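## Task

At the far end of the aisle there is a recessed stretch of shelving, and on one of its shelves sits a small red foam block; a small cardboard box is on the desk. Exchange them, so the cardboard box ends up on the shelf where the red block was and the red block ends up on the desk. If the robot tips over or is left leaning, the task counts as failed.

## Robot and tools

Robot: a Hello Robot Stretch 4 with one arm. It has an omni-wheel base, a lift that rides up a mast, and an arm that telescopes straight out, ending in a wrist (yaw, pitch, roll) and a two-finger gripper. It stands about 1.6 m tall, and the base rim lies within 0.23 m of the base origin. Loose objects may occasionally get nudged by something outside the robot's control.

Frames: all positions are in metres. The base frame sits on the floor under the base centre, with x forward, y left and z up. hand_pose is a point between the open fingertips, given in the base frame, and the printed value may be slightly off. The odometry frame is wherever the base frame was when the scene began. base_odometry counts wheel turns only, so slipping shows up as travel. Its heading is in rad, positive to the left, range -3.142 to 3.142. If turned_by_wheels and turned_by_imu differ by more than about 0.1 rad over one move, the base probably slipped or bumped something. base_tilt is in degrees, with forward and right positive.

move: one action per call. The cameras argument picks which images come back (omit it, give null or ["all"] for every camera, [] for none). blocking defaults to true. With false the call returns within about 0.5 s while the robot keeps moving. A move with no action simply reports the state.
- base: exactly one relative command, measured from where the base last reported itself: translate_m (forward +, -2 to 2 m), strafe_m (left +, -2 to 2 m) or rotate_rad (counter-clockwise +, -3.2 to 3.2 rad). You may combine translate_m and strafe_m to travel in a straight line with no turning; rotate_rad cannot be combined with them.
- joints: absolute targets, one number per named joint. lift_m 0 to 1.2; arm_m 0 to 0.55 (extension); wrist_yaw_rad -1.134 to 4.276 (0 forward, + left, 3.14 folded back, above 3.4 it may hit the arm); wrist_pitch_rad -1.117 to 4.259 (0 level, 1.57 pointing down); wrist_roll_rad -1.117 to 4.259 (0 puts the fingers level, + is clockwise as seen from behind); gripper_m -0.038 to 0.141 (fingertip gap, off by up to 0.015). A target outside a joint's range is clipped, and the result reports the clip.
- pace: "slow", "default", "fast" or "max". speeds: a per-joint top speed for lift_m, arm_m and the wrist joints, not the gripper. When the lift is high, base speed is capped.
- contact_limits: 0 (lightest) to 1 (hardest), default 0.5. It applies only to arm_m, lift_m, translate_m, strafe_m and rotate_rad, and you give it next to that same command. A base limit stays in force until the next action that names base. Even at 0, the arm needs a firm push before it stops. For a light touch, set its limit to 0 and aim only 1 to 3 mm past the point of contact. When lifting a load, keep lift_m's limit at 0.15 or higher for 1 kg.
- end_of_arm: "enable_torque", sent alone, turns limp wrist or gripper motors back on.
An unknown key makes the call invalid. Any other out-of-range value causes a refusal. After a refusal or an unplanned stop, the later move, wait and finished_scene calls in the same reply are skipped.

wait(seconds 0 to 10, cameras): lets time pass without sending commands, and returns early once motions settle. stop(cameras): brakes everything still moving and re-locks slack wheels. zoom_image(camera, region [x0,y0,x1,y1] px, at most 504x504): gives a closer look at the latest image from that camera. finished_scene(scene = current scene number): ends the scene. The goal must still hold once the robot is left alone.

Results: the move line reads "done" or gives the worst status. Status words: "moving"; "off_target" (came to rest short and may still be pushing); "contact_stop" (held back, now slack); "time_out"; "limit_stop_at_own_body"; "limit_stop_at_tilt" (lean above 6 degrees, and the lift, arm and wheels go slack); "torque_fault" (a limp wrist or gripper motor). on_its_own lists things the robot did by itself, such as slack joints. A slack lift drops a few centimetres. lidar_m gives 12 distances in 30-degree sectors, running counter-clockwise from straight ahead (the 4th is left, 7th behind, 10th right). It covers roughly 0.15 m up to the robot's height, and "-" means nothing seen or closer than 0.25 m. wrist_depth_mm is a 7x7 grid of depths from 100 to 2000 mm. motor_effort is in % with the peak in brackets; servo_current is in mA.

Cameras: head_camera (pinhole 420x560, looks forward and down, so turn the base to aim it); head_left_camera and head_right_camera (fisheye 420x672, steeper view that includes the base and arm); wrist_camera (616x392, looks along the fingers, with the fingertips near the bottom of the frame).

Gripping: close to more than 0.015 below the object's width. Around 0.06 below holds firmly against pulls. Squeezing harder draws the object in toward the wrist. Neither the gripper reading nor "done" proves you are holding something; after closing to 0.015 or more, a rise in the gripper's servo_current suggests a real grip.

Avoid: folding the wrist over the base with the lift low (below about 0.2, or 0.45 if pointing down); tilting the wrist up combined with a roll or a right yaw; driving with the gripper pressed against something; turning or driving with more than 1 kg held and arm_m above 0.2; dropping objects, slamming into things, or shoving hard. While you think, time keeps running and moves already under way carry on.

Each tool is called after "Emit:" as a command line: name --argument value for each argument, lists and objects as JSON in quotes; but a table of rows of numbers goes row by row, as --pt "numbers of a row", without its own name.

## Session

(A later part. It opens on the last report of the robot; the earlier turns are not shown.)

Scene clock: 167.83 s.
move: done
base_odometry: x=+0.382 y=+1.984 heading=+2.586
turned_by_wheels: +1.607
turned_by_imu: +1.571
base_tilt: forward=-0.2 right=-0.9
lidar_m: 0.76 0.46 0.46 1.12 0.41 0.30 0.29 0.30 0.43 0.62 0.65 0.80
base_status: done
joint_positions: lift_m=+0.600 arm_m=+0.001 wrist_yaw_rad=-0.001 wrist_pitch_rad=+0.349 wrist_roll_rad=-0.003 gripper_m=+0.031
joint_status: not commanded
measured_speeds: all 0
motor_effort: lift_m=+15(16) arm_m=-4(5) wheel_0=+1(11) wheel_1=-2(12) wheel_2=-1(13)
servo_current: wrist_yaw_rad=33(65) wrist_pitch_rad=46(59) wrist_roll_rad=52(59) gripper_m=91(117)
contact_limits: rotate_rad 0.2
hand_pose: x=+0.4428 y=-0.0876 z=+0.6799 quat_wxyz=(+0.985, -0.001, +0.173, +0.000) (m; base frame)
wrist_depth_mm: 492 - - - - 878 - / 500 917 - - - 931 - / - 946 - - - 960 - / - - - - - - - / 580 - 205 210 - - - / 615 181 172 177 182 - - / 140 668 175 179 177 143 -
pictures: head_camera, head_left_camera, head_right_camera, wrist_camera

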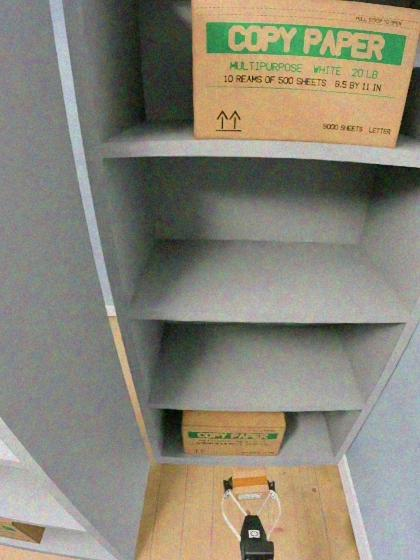

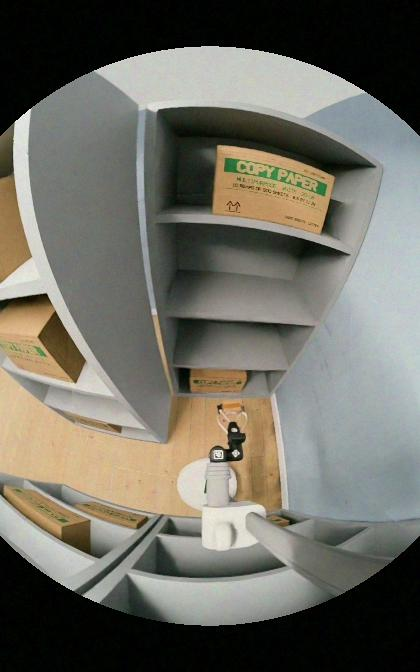

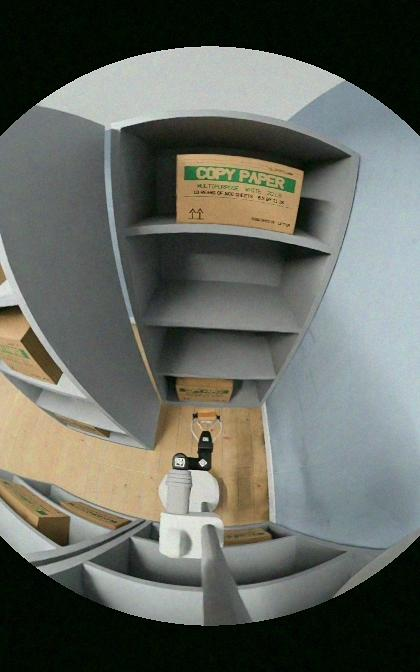

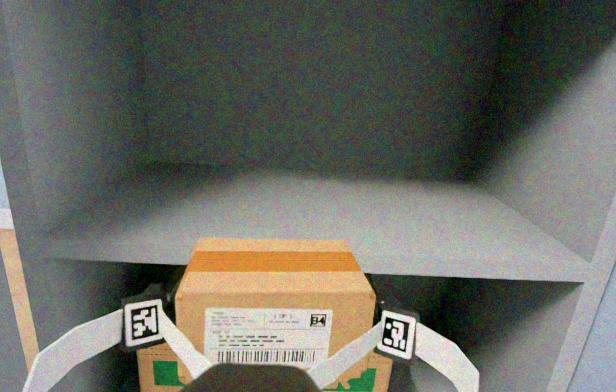

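Emit:
move --joints '{"arm_m": 0.40}' --contact_limits '{"arm_m": 0.1}' --cameras '["head_camera", "wrist_camera"]'

Emit:
move --joints '{"lift_m": 0.505}' --contact_limits '{"lift_m": 0.1}' --pace "slow" --cameras '["head_camera", "wrist_camera"]'

Scene clock: 170.67 s.
move: done
base_odometry: x=+0.382 y=+1.984 heading=+2.586
turned_by_wheels: +0.000
turned_by_imu: +0.001
base_tilt: forward=-0.1 right=-0.9
lidar_m: 0.76 0.47 0.45 1.14 0.43 0.30 0.28 0.31 0.44 0.61 0.65 0.80
base_status: not commanded
joint_positions: lift_m=+0.600 arm_m=+0.400 wrist_yaw_rad=-0.001 wrist_pitch_rad=+0.349 wrist_roll_rad=-0.003 gripper_m=+0.031
joint_status: all done
measured_speeds: all 0
motor_effort: lift_m=+15(16) arm_m=+5(8) wheel_0=+0(0) wheel_1=-2(2) wheel_2=-1(1)
servo_current: wrist_yaw_rad=46(78) wrist_pitch_rad=33(59) wrist_roll_rad=52(59) gripper_m=98(130)
contact_limits: arm_m 0.1; rotate_rad 0.2
hand_pose: x=+0.8418 y=-0.0876 z=+0.6799 quat_wxyz=(+0.985, -0.001, +0.173, +0.000) (m; base frame)
wrist_depth_mm: 500 - - - - - - / 496 - - - - - - / 544 - - - - - - / 580 - - - - - 621 / 488 - 204 210 - - - / 413 186 172 177 182 455 459 / 319 336 176 180 190 351 387
pictures: head_camera, wrist_camera

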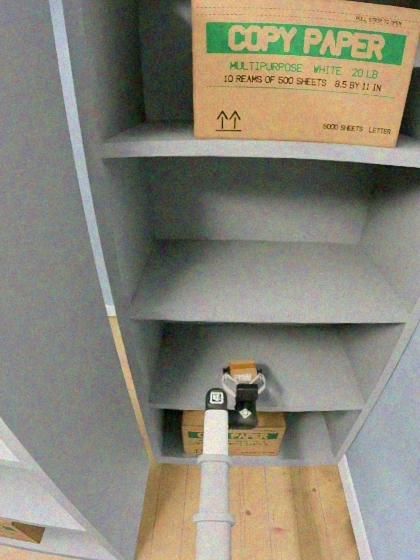

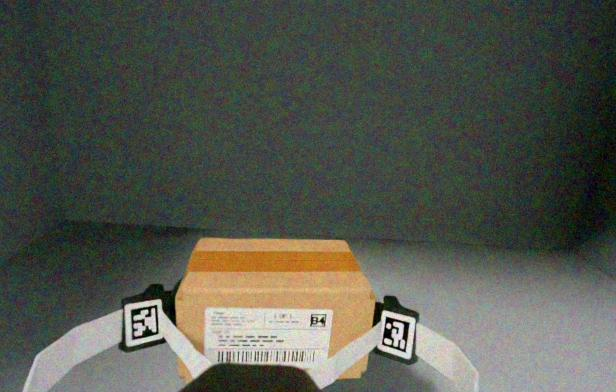

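Scene clock: 172.33 s.
move: done
base_odometry: x=+0.382 y=+1.984 heading=+2.586
turned_by_wheels: +0.000
turned_by_imu: +0.000
base_tilt: forward=-0.1 right=-0.9
lidar_m: 0.76 0.47 0.44 1.13 0.42 0.29 0.28 0.31 0.41 0.61 0.63 0.78
base_status: not commanded
joint_positions: lift_m=+0.505 arm_m=+0.400 wrist_yaw_rad=-0.001 wrist_pitch_rad=+0.349 wrist_roll_rad=-0.003 gripper_m=+0.031
joint_status: all done
measured_speeds: all 0
motor_effort: lift_m=+14(15) arm_m=+4(5) wheel_0=+0(1) wheel_1=-2(2) wheel_2=-1(1)
servo_current: wrist_yaw_rad=7(78) wrist_pitch_rad=33(65) wrist_roll_rad=39(52) gripper_m=117(117)
contact_limits: arm_m 0.1; lift_m 0.1; rotate_rad 0.2
hand_pose: x=+0.8418 y=-0.0876 z=+0.5850 quat_wxyz=(+0.985, -0.001, +0.173, +0.000) (m; base frame)
wrist_depth_mm: 504 - - - - - - / 496 - - - - - - / 539 - - - - - - / 433 439 455 - - - - / 338 347 220 214 389 404 413 / 267 187 172 177 186 307 315 / 205 218 175 179 190 228 253
pictures: head_camera, wrist_camera

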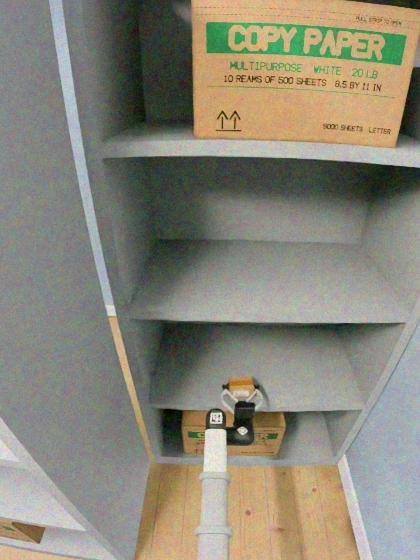

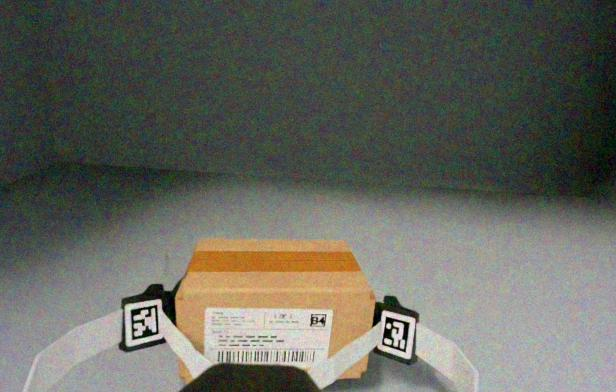

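Emit:
move --joints '{"lift_m": 0.488}' --contact_limits '{"lift_m": 0.05}' --pace "slow" --cameras '["head_camera", "wrist_camera"]'

Emit:
zoom_image --camera "head_camera" --region '[195, 350, 295, 450]'

Emit:
zoom_image --camera "wrist_camera" --region '[60, 200, 480, 392]'

Scene clock: 175.37 s.
move: done
base_odometry: x=+0.382 y=+1.984 heading=+2.586
turned_by_wheels: +0.000
turned_by_imu: +0.001
base_tilt: forward=-0.1 right=-0.9
lidar_m: 0.76 0.45 0.45 1.12 0.42 0.31 0.29 0.30 0.44 0.62 0.64 0.81
base_status: not commanded
joint_positions: lift_m=+0.488 arm_m=+0.400 wrist_yaw_rad=-0.001 wrist_pitch_rad=+0.349 wrist_roll_rad=-0.003 gripper_m=+0.031
joint_status: all done
measured_speeds: all 0
motor_effort: lift_m=+14(15) arm_m=+5(5) wheel_0=+0(0) wheel_1=-2(2) wheel_2=-1(1)
servo_current: wrist_yaw_rad=46(65) wrist_pitch_rad=33(46) wrist_roll_rad=46(59) gripper_m=111(111)
contact_limits: arm_m 0.1; lift_m 0.05; rotate_rad 0.2
hand_pose: x=+0.8418 y=-0.0876 z=+0.5680 quat_wxyz=(+0.985, -0.001, +0.173, +0.000) (m; base frame)
wrist_depth_mm: 504 - - - - - - / 492 - - - - - - / 500 - - - - - - / 404 407 418 433 455 - 603 / 303 317 220 214 355 366 379 / 242 187 172 177 188 278 285 / 185 196 176 180 190 216 228
pictures: head_camera, wrist_camera

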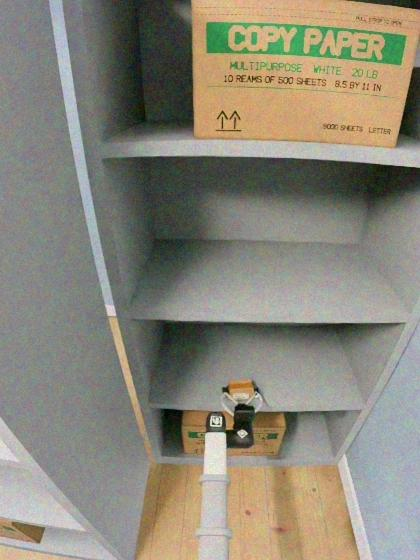

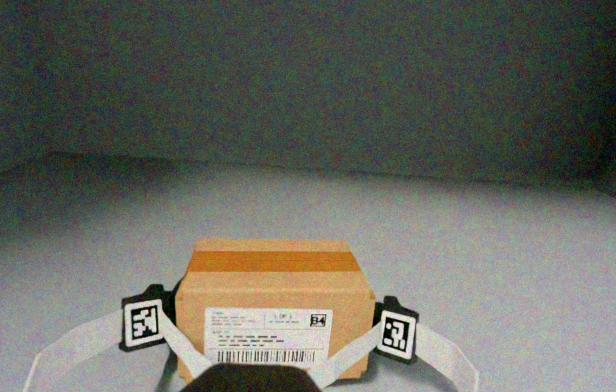

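Scaled by 5.040 from the camera's 420x560 image, which has a finer 600x800 frame.

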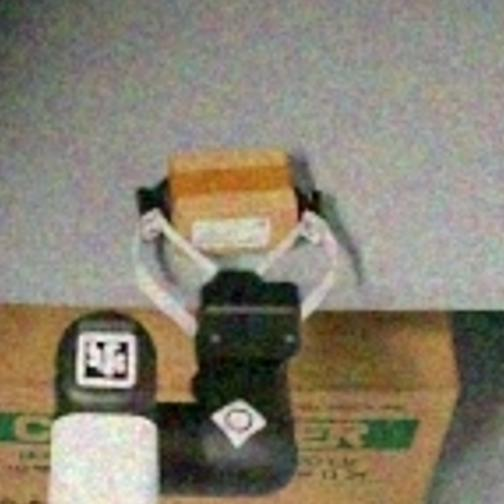

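Scaled by 1.200.

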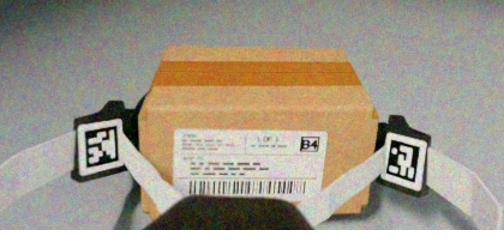

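Emit:
move --joints '{"lift_m": 0.482}' --contact_limits '{"lift_m": 0.05}' --pace "slow" --cameras '["wrist_camera"]'

Emit:
move --joints '{"lift_m": 0.477}' --contact_limits '{"lift_m": 0.05}' --pace "slow" --cameras '["wrist_camera", "head_camera"]'

Emit:
zoom_image --camera "wrist_camera" --region '[60, 200, 480, 392]'

Scene clock: 176.37 s.
move: done
base_odometry: x=+0.382 y=+1.984 heading=+2.586
turned_by_wheels: +0.000
turned_by_imu: +0.000
base_tilt: forward=-0.1 right=-0.9
lidar_m: 0.76 0.45 0.44 1.13 0.42 0.30 0.28 0.30 0.42 0.61 0.64 0.80
base_status: not commanded
joint_positions: lift_m=+0.482 arm_m=+0.400 wrist_yaw_rad=-0.001 wrist_pitch_rad=+0.349 wrist_roll_rad=-0.003 gripper_m=+0.031
joint_status: all done
measured_speeds: all 0
motor_effort: lift_m=+14(14) arm_m=+4(5) wheel_0=+0(1) wheel_1=-2(2) wheel_2=-1(1)
servo_current: wrist_yaw_rad=59(59) wrist_pitch_rad=33(46) wrist_roll_rad=52(52) gripper_m=98(117)
contact_limits: arm_m 0.1; lift_m 0.05; rotate_rad 0.2
hand_pose: x=+0.8418 y=-0.0876 z=+0.5620 quat_wxyz=(+0.985, -0.001, +0.173, +0.000) (m; base frame)
wrist_depth_mm: 500 - - - - - - / 496 - - - - - - / 496 - - - - - - / 397 407 410 424 439 439 - / 293 303 220 213 340 351 364 / 229 186 171 177 189 267 274 / 178 190 176 180 195 208 219
pictures: wrist_camera

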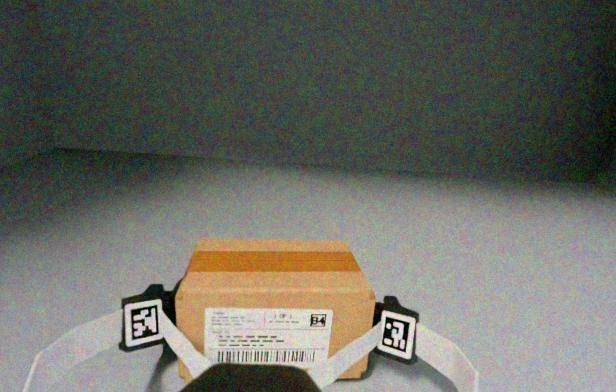

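Scene clock: 176.97 s.
move: done
base_odometry: x=+0.382 y=+1.984 heading=+2.586
turned_by_wheels: +0.000
turned_by_imu: +0.000
base_tilt: forward=-0.1 right=-0.9
lidar_m: 0.77 0.46 0.46 1.14 0.43 0.29 0.29 0.29 0.44 0.61 0.64 0.79
base_status: not commanded
joint_positions: lift_m=+0.477 arm_m=+0.400 wrist_yaw_rad=-0.001 wrist_pitch_rad=+0.349 wrist_roll_rad=-0.003 gripper_m=+0.031
joint_status: all done
measured_speeds: all 0
motor_effort: lift_m=+13(14) arm_m=+4(5) wheel_0=+0(1) wheel_1=-2(2) wheel_2=-1(1)
servo_current: wrist_yaw_rad=52(72) wrist_pitch_rad=33(52) wrist_roll_rad=52(52) gripper_m=104(117)
contact_limits: arm_m 0.1; lift_m 0.05; rotate_rad 0.2
hand_pose: x=+0.8418 y=-0.0876 z=+0.5572 quat_wxyz=(+0.985, -0.001, +0.173, +0.000) (m; base frame)
wrist_depth_mm: 504 - - - - - - / 496 - - - - - - / 504 - - - - - - / 392 402 404 421 433 452 - / 289 300 217 213 336 345 357 / 228 187 171 177 189 263 270 / 177 187 176 180 190 198 215
pictures: head_camera, wrist_camera

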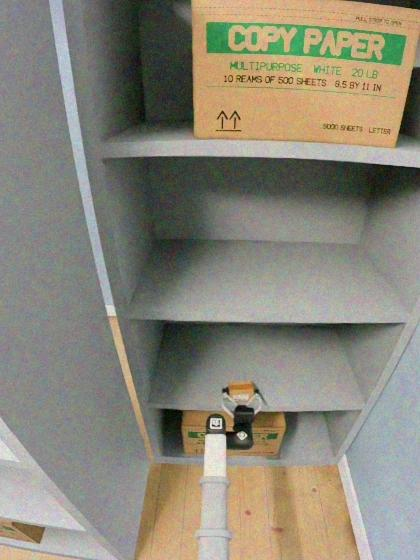

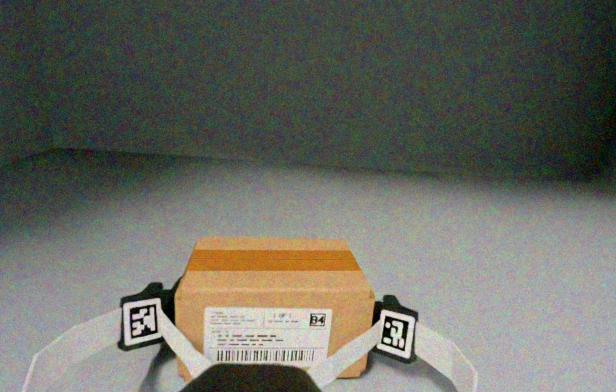

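Scaled by 1.200.

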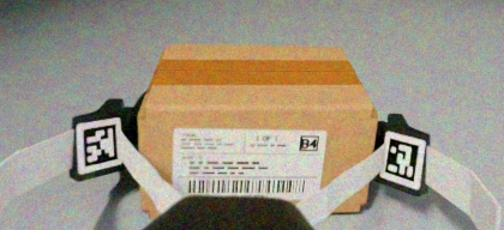

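Emit:
move --joints '{"lift_m": 0.471}' --contact_limits '{"lift_m": 0.05}' --pace "slow" --cameras '["wrist_camera"]'

Emit:
zoom_image --camera "wrist_camera" --region '[60, 200, 480, 392]'

Scene clock: 178.00 s.
move: done
base_odometry: x=+0.382 y=+1.984 heading=+2.586
turned_by_wheels: +0.000
turned_by_imu: +0.000
base_tilt: forward=-0.1 right=-0.9
lidar_m: 0.76 0.47 0.46 1.14 0.41 0.30 0.28 0.30 0.44 0.62 0.65 0.79
base_status: not commanded
joint_positions: lift_m=+0.471 arm_m=+0.400 wrist_yaw_rad=-0.001 wrist_pitch_rad=+0.349 wrist_roll_rad=-0.003 gripper_m=+0.031
joint_status: all done
measured_speeds: all 0
motor_effort: lift_m=+13(13) arm_m=+4(5) wheel_0=+0(0) wheel_1=-2(2) wheel_2=-1(1)
servo_current: wrist_yaw_rad=52(59) wrist_pitch_rad=33(59) wrist_roll_rad=59(59) gripper_m=98(124)
contact_limits: arm_m 0.1; lift_m 0.05; rotate_rad 0.2
hand_pose: x=+0.8418 y=-0.0876 z=+0.5512 quat_wxyz=(+0.985, -0.001, +0.173, +0.000) (m; base frame)
wrist_depth_mm: 508 - - - - - - / 517 - - - - - - / 508 - - - - - - / 399 418 410 430 445 442 597 / 294 304 217 213 340 351 364 / 228 186 171 177 189 264 270 / 176 186 176 180 190 196 213
pictures: wrist_camera

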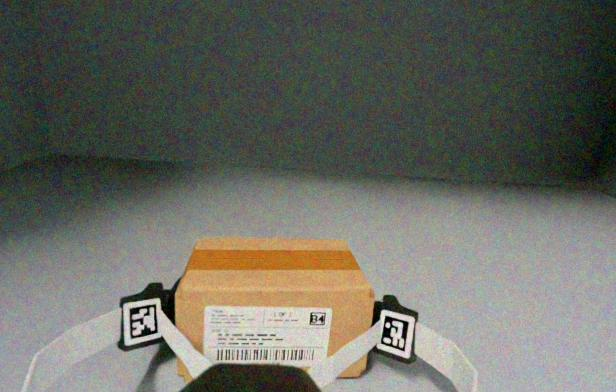

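Scaled by 1.200.

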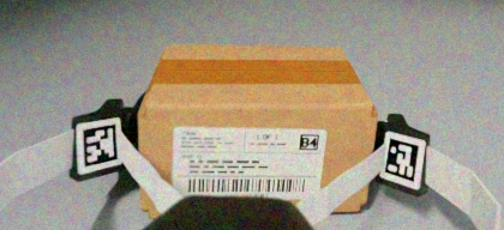

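Emit:
move --joints '{"wrist_roll_rad": 0.07, "lift_m": 0.476}' --pace "slow" --cameras '["wrist_camera"]'

Emit:
move --joints '{"lift_m": 0.472}' --contact_limits '{"lift_m": 0.05}' --pace "slow" --cameras '["wrist_camera"]'

Scene clock: 179.27 s.
move: done
base_odometry: x=+0.382 y=+1.984 heading=+2.586
turned_by_wheels: +0.000
turned_by_imu: +0.000
base_tilt: forward=-0.1 right=-0.9
lidar_m: 0.74 0.45 0.45 1.14 0.41 0.31 0.28 0.30 0.43 0.62 0.64 0.81
base_status: not commanded
joint_positions: lift_m=+0.476 arm_m=+0.400 wrist_yaw_rad=-0.001 wrist_pitch_rad=+0.349 wrist_roll_rad=+0.065 gripper_m=+0.031
joint_status: all done
measured_speeds: all 0
motor_effort: lift_m=+22(22) arm_m=+4(5) wheel_0=+0(0) wheel_1=-2(2) wheel_2=-1(1)
servo_current: wrist_yaw_rad=46(65) wrist_pitch_rad=26(52) wrist_roll_rad=46(78) gripper_m=98(111)
contact_limits: arm_m 0.1; rotate_rad 0.2
hand_pose: x=+0.8418 y=-0.0876 z=+0.5554 quat_wxyz=(+0.984, +0.032, +0.173, -0.006) (m; base frame)
wrist_depth_mm: 504 - - - - - - / 504 - - - - - - / 535 - - - - - - / 404 410 418 427 433 439 449 / 309 315 220 212 330 334 338 / 239 187 172 177 186 255 257 / 181 191 176 180 190 191 207
pictures: wrist_camera

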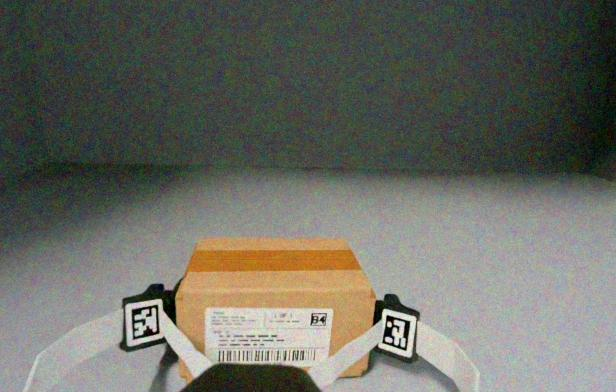

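Scene clock: 179.83 s.
move: done
base_odometry: x=+0.382 y=+1.984 heading=+2.586
turned_by_wheels: +0.000
turned_by_imu: +0.000
base_tilt: forward=-0.1 right=-0.9
lidar_m: 0.77 0.47 0.45 1.13 0.42 0.31 0.28 0.31 0.44 0.61 0.63 0.80
base_status: not commanded
joint_positions: lift_m=+0.472 arm_m=+0.400 wrist_yaw_rad=-0.001 wrist_pitch_rad=+0.349 wrist_roll_rad=+0.065 gripper_m=+0.031
joint_status: all done
measured_speeds: all 0
motor_effort: lift_m=+12(22) arm_m=+4(5) wheel_0=+0(0) wheel_1=-2(2) wheel_2=-1(1)
servo_current: wrist_yaw_rad=39(65) wrist_pitch_rad=33(52) wrist_roll_rad=52(65) gripper_m=91(111)
contact_limits: arm_m 0.1; lift_m 0.05; rotate_rad 0.2
hand_pose: x=+0.8418 y=-0.0876 z=+0.5522 quat_wxyz=(+0.984, +0.032, +0.173, -0.006) (m; base frame)
wrist_depth_mm: 508 - - - - - - / 508 - - - - - - / 539 - - - - - - / 410 415 427 430 436 449 459 / 312 319 221 212 332 338 340 / 239 187 171 178 186 255 257 / 181 190 176 180 190 191 206
pictures: wrist_camera

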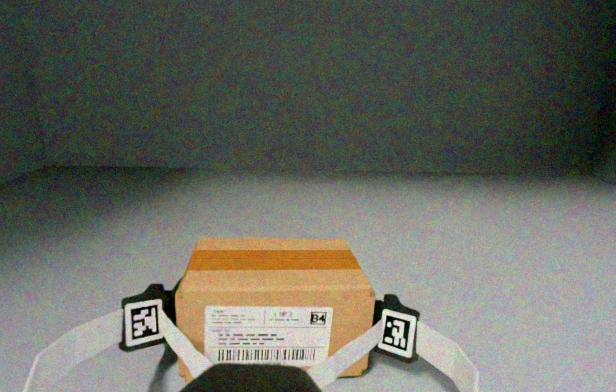

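Emit:
move --joints '{"gripper_m": 0.13}' --cameras '["wrist_camera", "head_camera"]'

Scene clock: 181.87 s.
move: done
base_odometry: x=+0.382 y=+1.984 heading=+2.586
turned_by_wheels: +0.000
turned_by_imu: +0.001
base_tilt: forward=-0.1 right=-0.9
lidar_m: 0.76 0.45 0.44 1.12 0.41 0.31 0.29 0.30 0.42 0.61 0.66 0.80
base_status: not commanded
joint_positions: lift_m=+0.472 arm_m=+0.400 wrist_yaw_rad=+0.000 wrist_pitch_rad=+0.349 wrist_roll_rad=+0.065 gripper_m=+0.130
joint_status: all done
measured_speeds: all 0
motor_effort: lift_m=+12(13) arm_m=+5(5) wheel_0=+0(1) wheel_1=-2(2) wheel_2=-1(1)
servo_current: wrist_yaw_rad=39(72) wrist_pitch_rad=26(52) wrist_roll_rad=52(65) gripper_m=39(117)
contact_limits: arm_m 0.1; lift_m 0.05; rotate_rad 0.2
hand_pose: x=+0.8418 y=-0.0875 z=+0.5522 quat_wxyz=(+0.984, +0.032, +0.173, -0.006) (m; base frame)
wrist_depth_mm: 500 - - - - - - / 525 - - - - - - / 525 - - - - - - / 449 427 433 442 452 455 436 / 317 325 224 220 340 342 347 / 245 204 185 190 215 259 262 / 197 193 169 195 198 208 210
pictures: head_camera, wrist_camera

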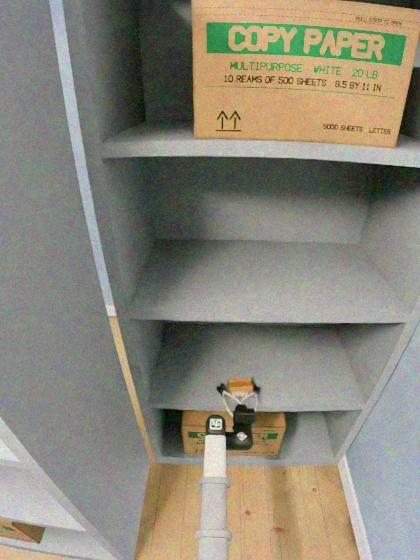

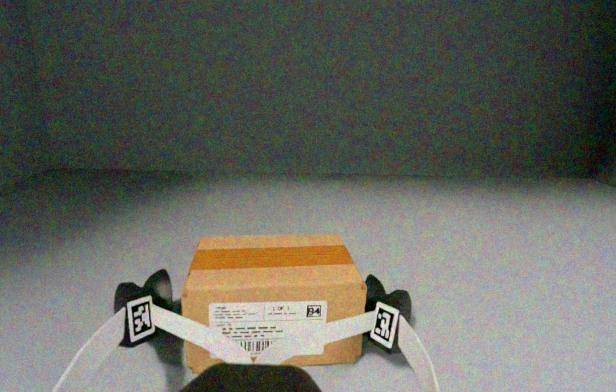

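Emit:
move --joints '{"lift_m": 0.482}' --pace "slow" --cameras '["wrist_camera"]'

Emit:
move --joints '{"arm_m": 0.30}' --pace "slow" --cameras '["wrist_camera", "head_camera"]'

Emit:
zoom_image --camera "head_camera" --region '[195, 340, 295, 450]'

Scene clock: 182.93 s.
move: done
base_odometry: x=+0.382 y=+1.984 heading=+2.587
turned_by_wheels: +0.000
turned_by_imu: +0.000
base_tilt: forward=-0.1 right=-0.9
lidar_m: 0.77 0.47 0.46 1.14 0.42 0.31 0.28 0.30 0.44 0.61 0.65 0.79
base_status: not commanded
joint_positions: lift_m=+0.482 arm_m=+0.400 wrist_yaw_rad=+0.001 wrist_pitch_rad=+0.349 wrist_roll_rad=+0.065 gripper_m=+0.130
joint_status: all done
measured_speeds: all 0
motor_effort: lift_m=+22(23) arm_m=+4(5) wheel_0=+0(1) wheel_1=-2(2) wheel_2=-1(1)
servo_current: wrist_yaw_rad=39(52) wrist_pitch_rad=46(59) wrist_roll_rad=52(59) gripper_m=33(52)
contact_limits: arm_m 0.1; rotate_rad 0.2
hand_pose: x=+0.8419 y=-0.0872 z=+0.5614 quat_wxyz=(+0.984, +0.032, +0.173, -0.005) (m; base frame)
wrist_depth_mm: 500 - - - - - - / 525 - - - - - - / 525 - - - - - - / 413 421 427 433 439 449 462 / 317 322 234 224 340 342 345 / 247 195 187 193 213 260 264 / 194 203 169 171 202 212 213
pictures: wrist_camera

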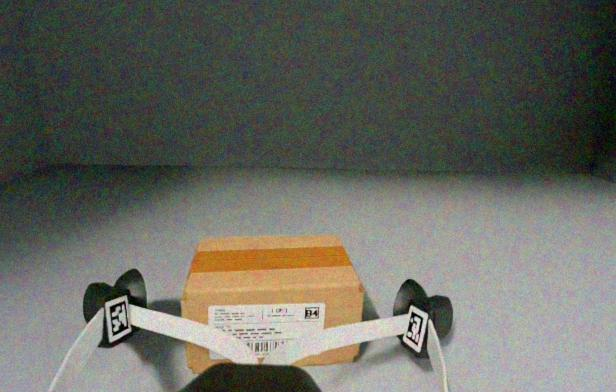

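Scene clock: 185.23 s.
move: done
base_odometry: x=+0.382 y=+1.984 heading=+2.587
turned_by_wheels: +0.000
turned_by_imu: +0.000
base_tilt: forward=-0.1 right=-0.9
lidar_m: 0.77 0.48 0.45 1.14 0.43 0.30 0.27 0.31 0.42 0.61 0.63 0.80
base_status: not commanded
joint_positions: lift_m=+0.482 arm_m=+0.300 wrist_yaw_rad=+0.001 wrist_pitch_rad=+0.349 wrist_roll_rad=+0.066 gripper_m=+0.130
joint_status: all done
measured_speeds: all 0
motor_effort: lift_m=+22(23) arm_m=-4(7) wheel_0=+0(1) wheel_1=-2(2) wheel_2=-1(1)
servo_current: wrist_yaw_rad=26(72) wrist_pitch_rad=33(59) wrist_roll_rad=46(59) gripper_m=39(52)
contact_limits: rotate_rad 0.2
hand_pose: x=+0.7421 y=-0.0872 z=+0.5614 quat_wxyz=(+0.984, +0.033, +0.173, -0.005) (m; base frame)
wrist_depth_mm: 585 - - - - - 627 / 508 - - - - - 654 / 508 - - - - - - / 427 404 327 301 430 436 442 / 309 315 289 293 329 332 336 / 262 195 263 267 223 276 278 / 140 430 169 159 445 820 -
pictures: head_camera, wrist_camera

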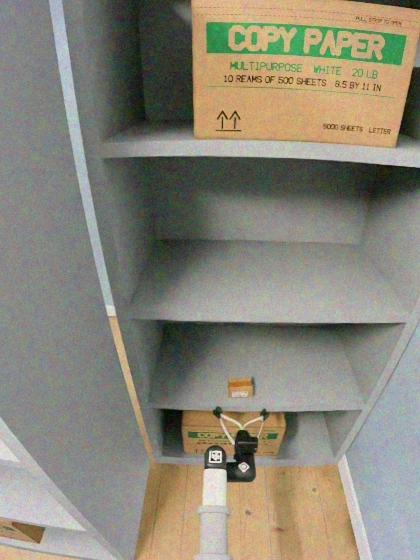

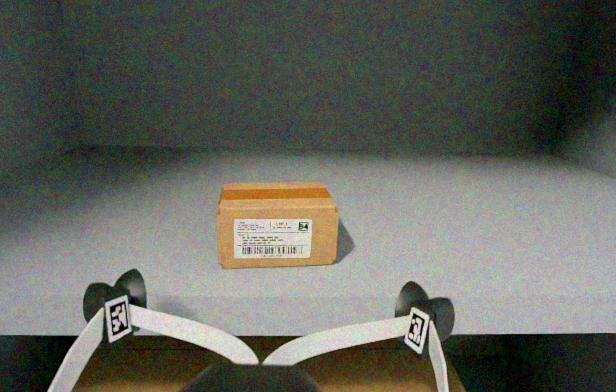

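Scaled by 4.582 from the camera's 420x560 image, which has a finer 600x800 frame.

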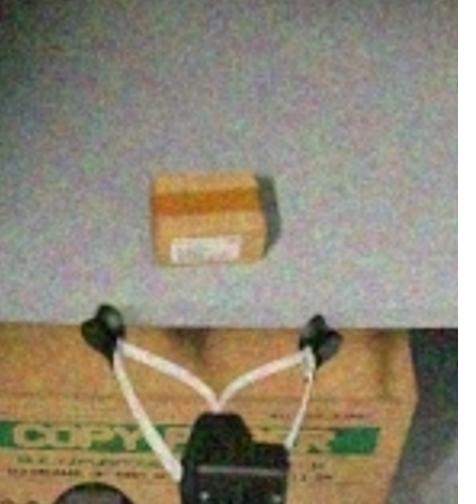

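Emit:
move --joints '{"arm_m": 0.05}' --cameras '["wrist_camera"]'

Emit:
finished_scene --scene 1

Scene clock: 187.30 s.
move: done
base_odometry: x=+0.382 y=+1.984 heading=+2.587
turned_by_wheels: +0.000
turned_by_imu: +0.000
base_tilt: forward=-0.1 right=-0.9
lidar_m: 0.76 0.45 0.45 1.13 0.41 0.30 0.28 0.30 0.43 0.61 0.64 0.80
base_status: not commanded
joint_positions: lift_m=+0.482 arm_m=+0.050 wrist_yaw_rad=+0.001 wrist_pitch_rad=+0.349 wrist_roll_rad=+0.067 gripper_m=+0.130
joint_status: all done
measured_speeds: all 0
motor_effort: lift_m=+22(23) arm_m=-4(6) wheel_0=+1(1) wheel_1=-2(2) wheel_2=-1(1)
servo_current: wrist_yaw_rad=52(65) wrist_pitch_rad=52(59) wrist_roll_rad=46(59) gripper_m=52(52)
contact_limits: rotate_rad 0.2
hand_pose: x=+0.4921 y=-0.0872 z=+0.5614 quat_wxyz=(+0.984, +0.033, +0.173, -0.005) (m; base frame)
wrist_depth_mm: - - - - - 866 - / - - - - - 866 - / 544 - - 517 - - - / - - - - - - - / - 707 707 723 732 - - / - 188 585 585 223 - - / 139 609 169 159 621 820 -
pictures: wrist_camera

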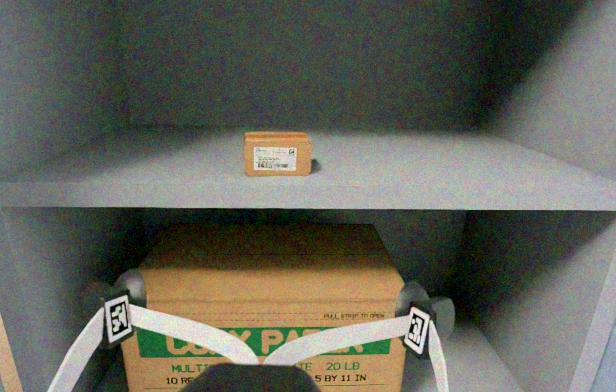

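The scene is finished: the task was done.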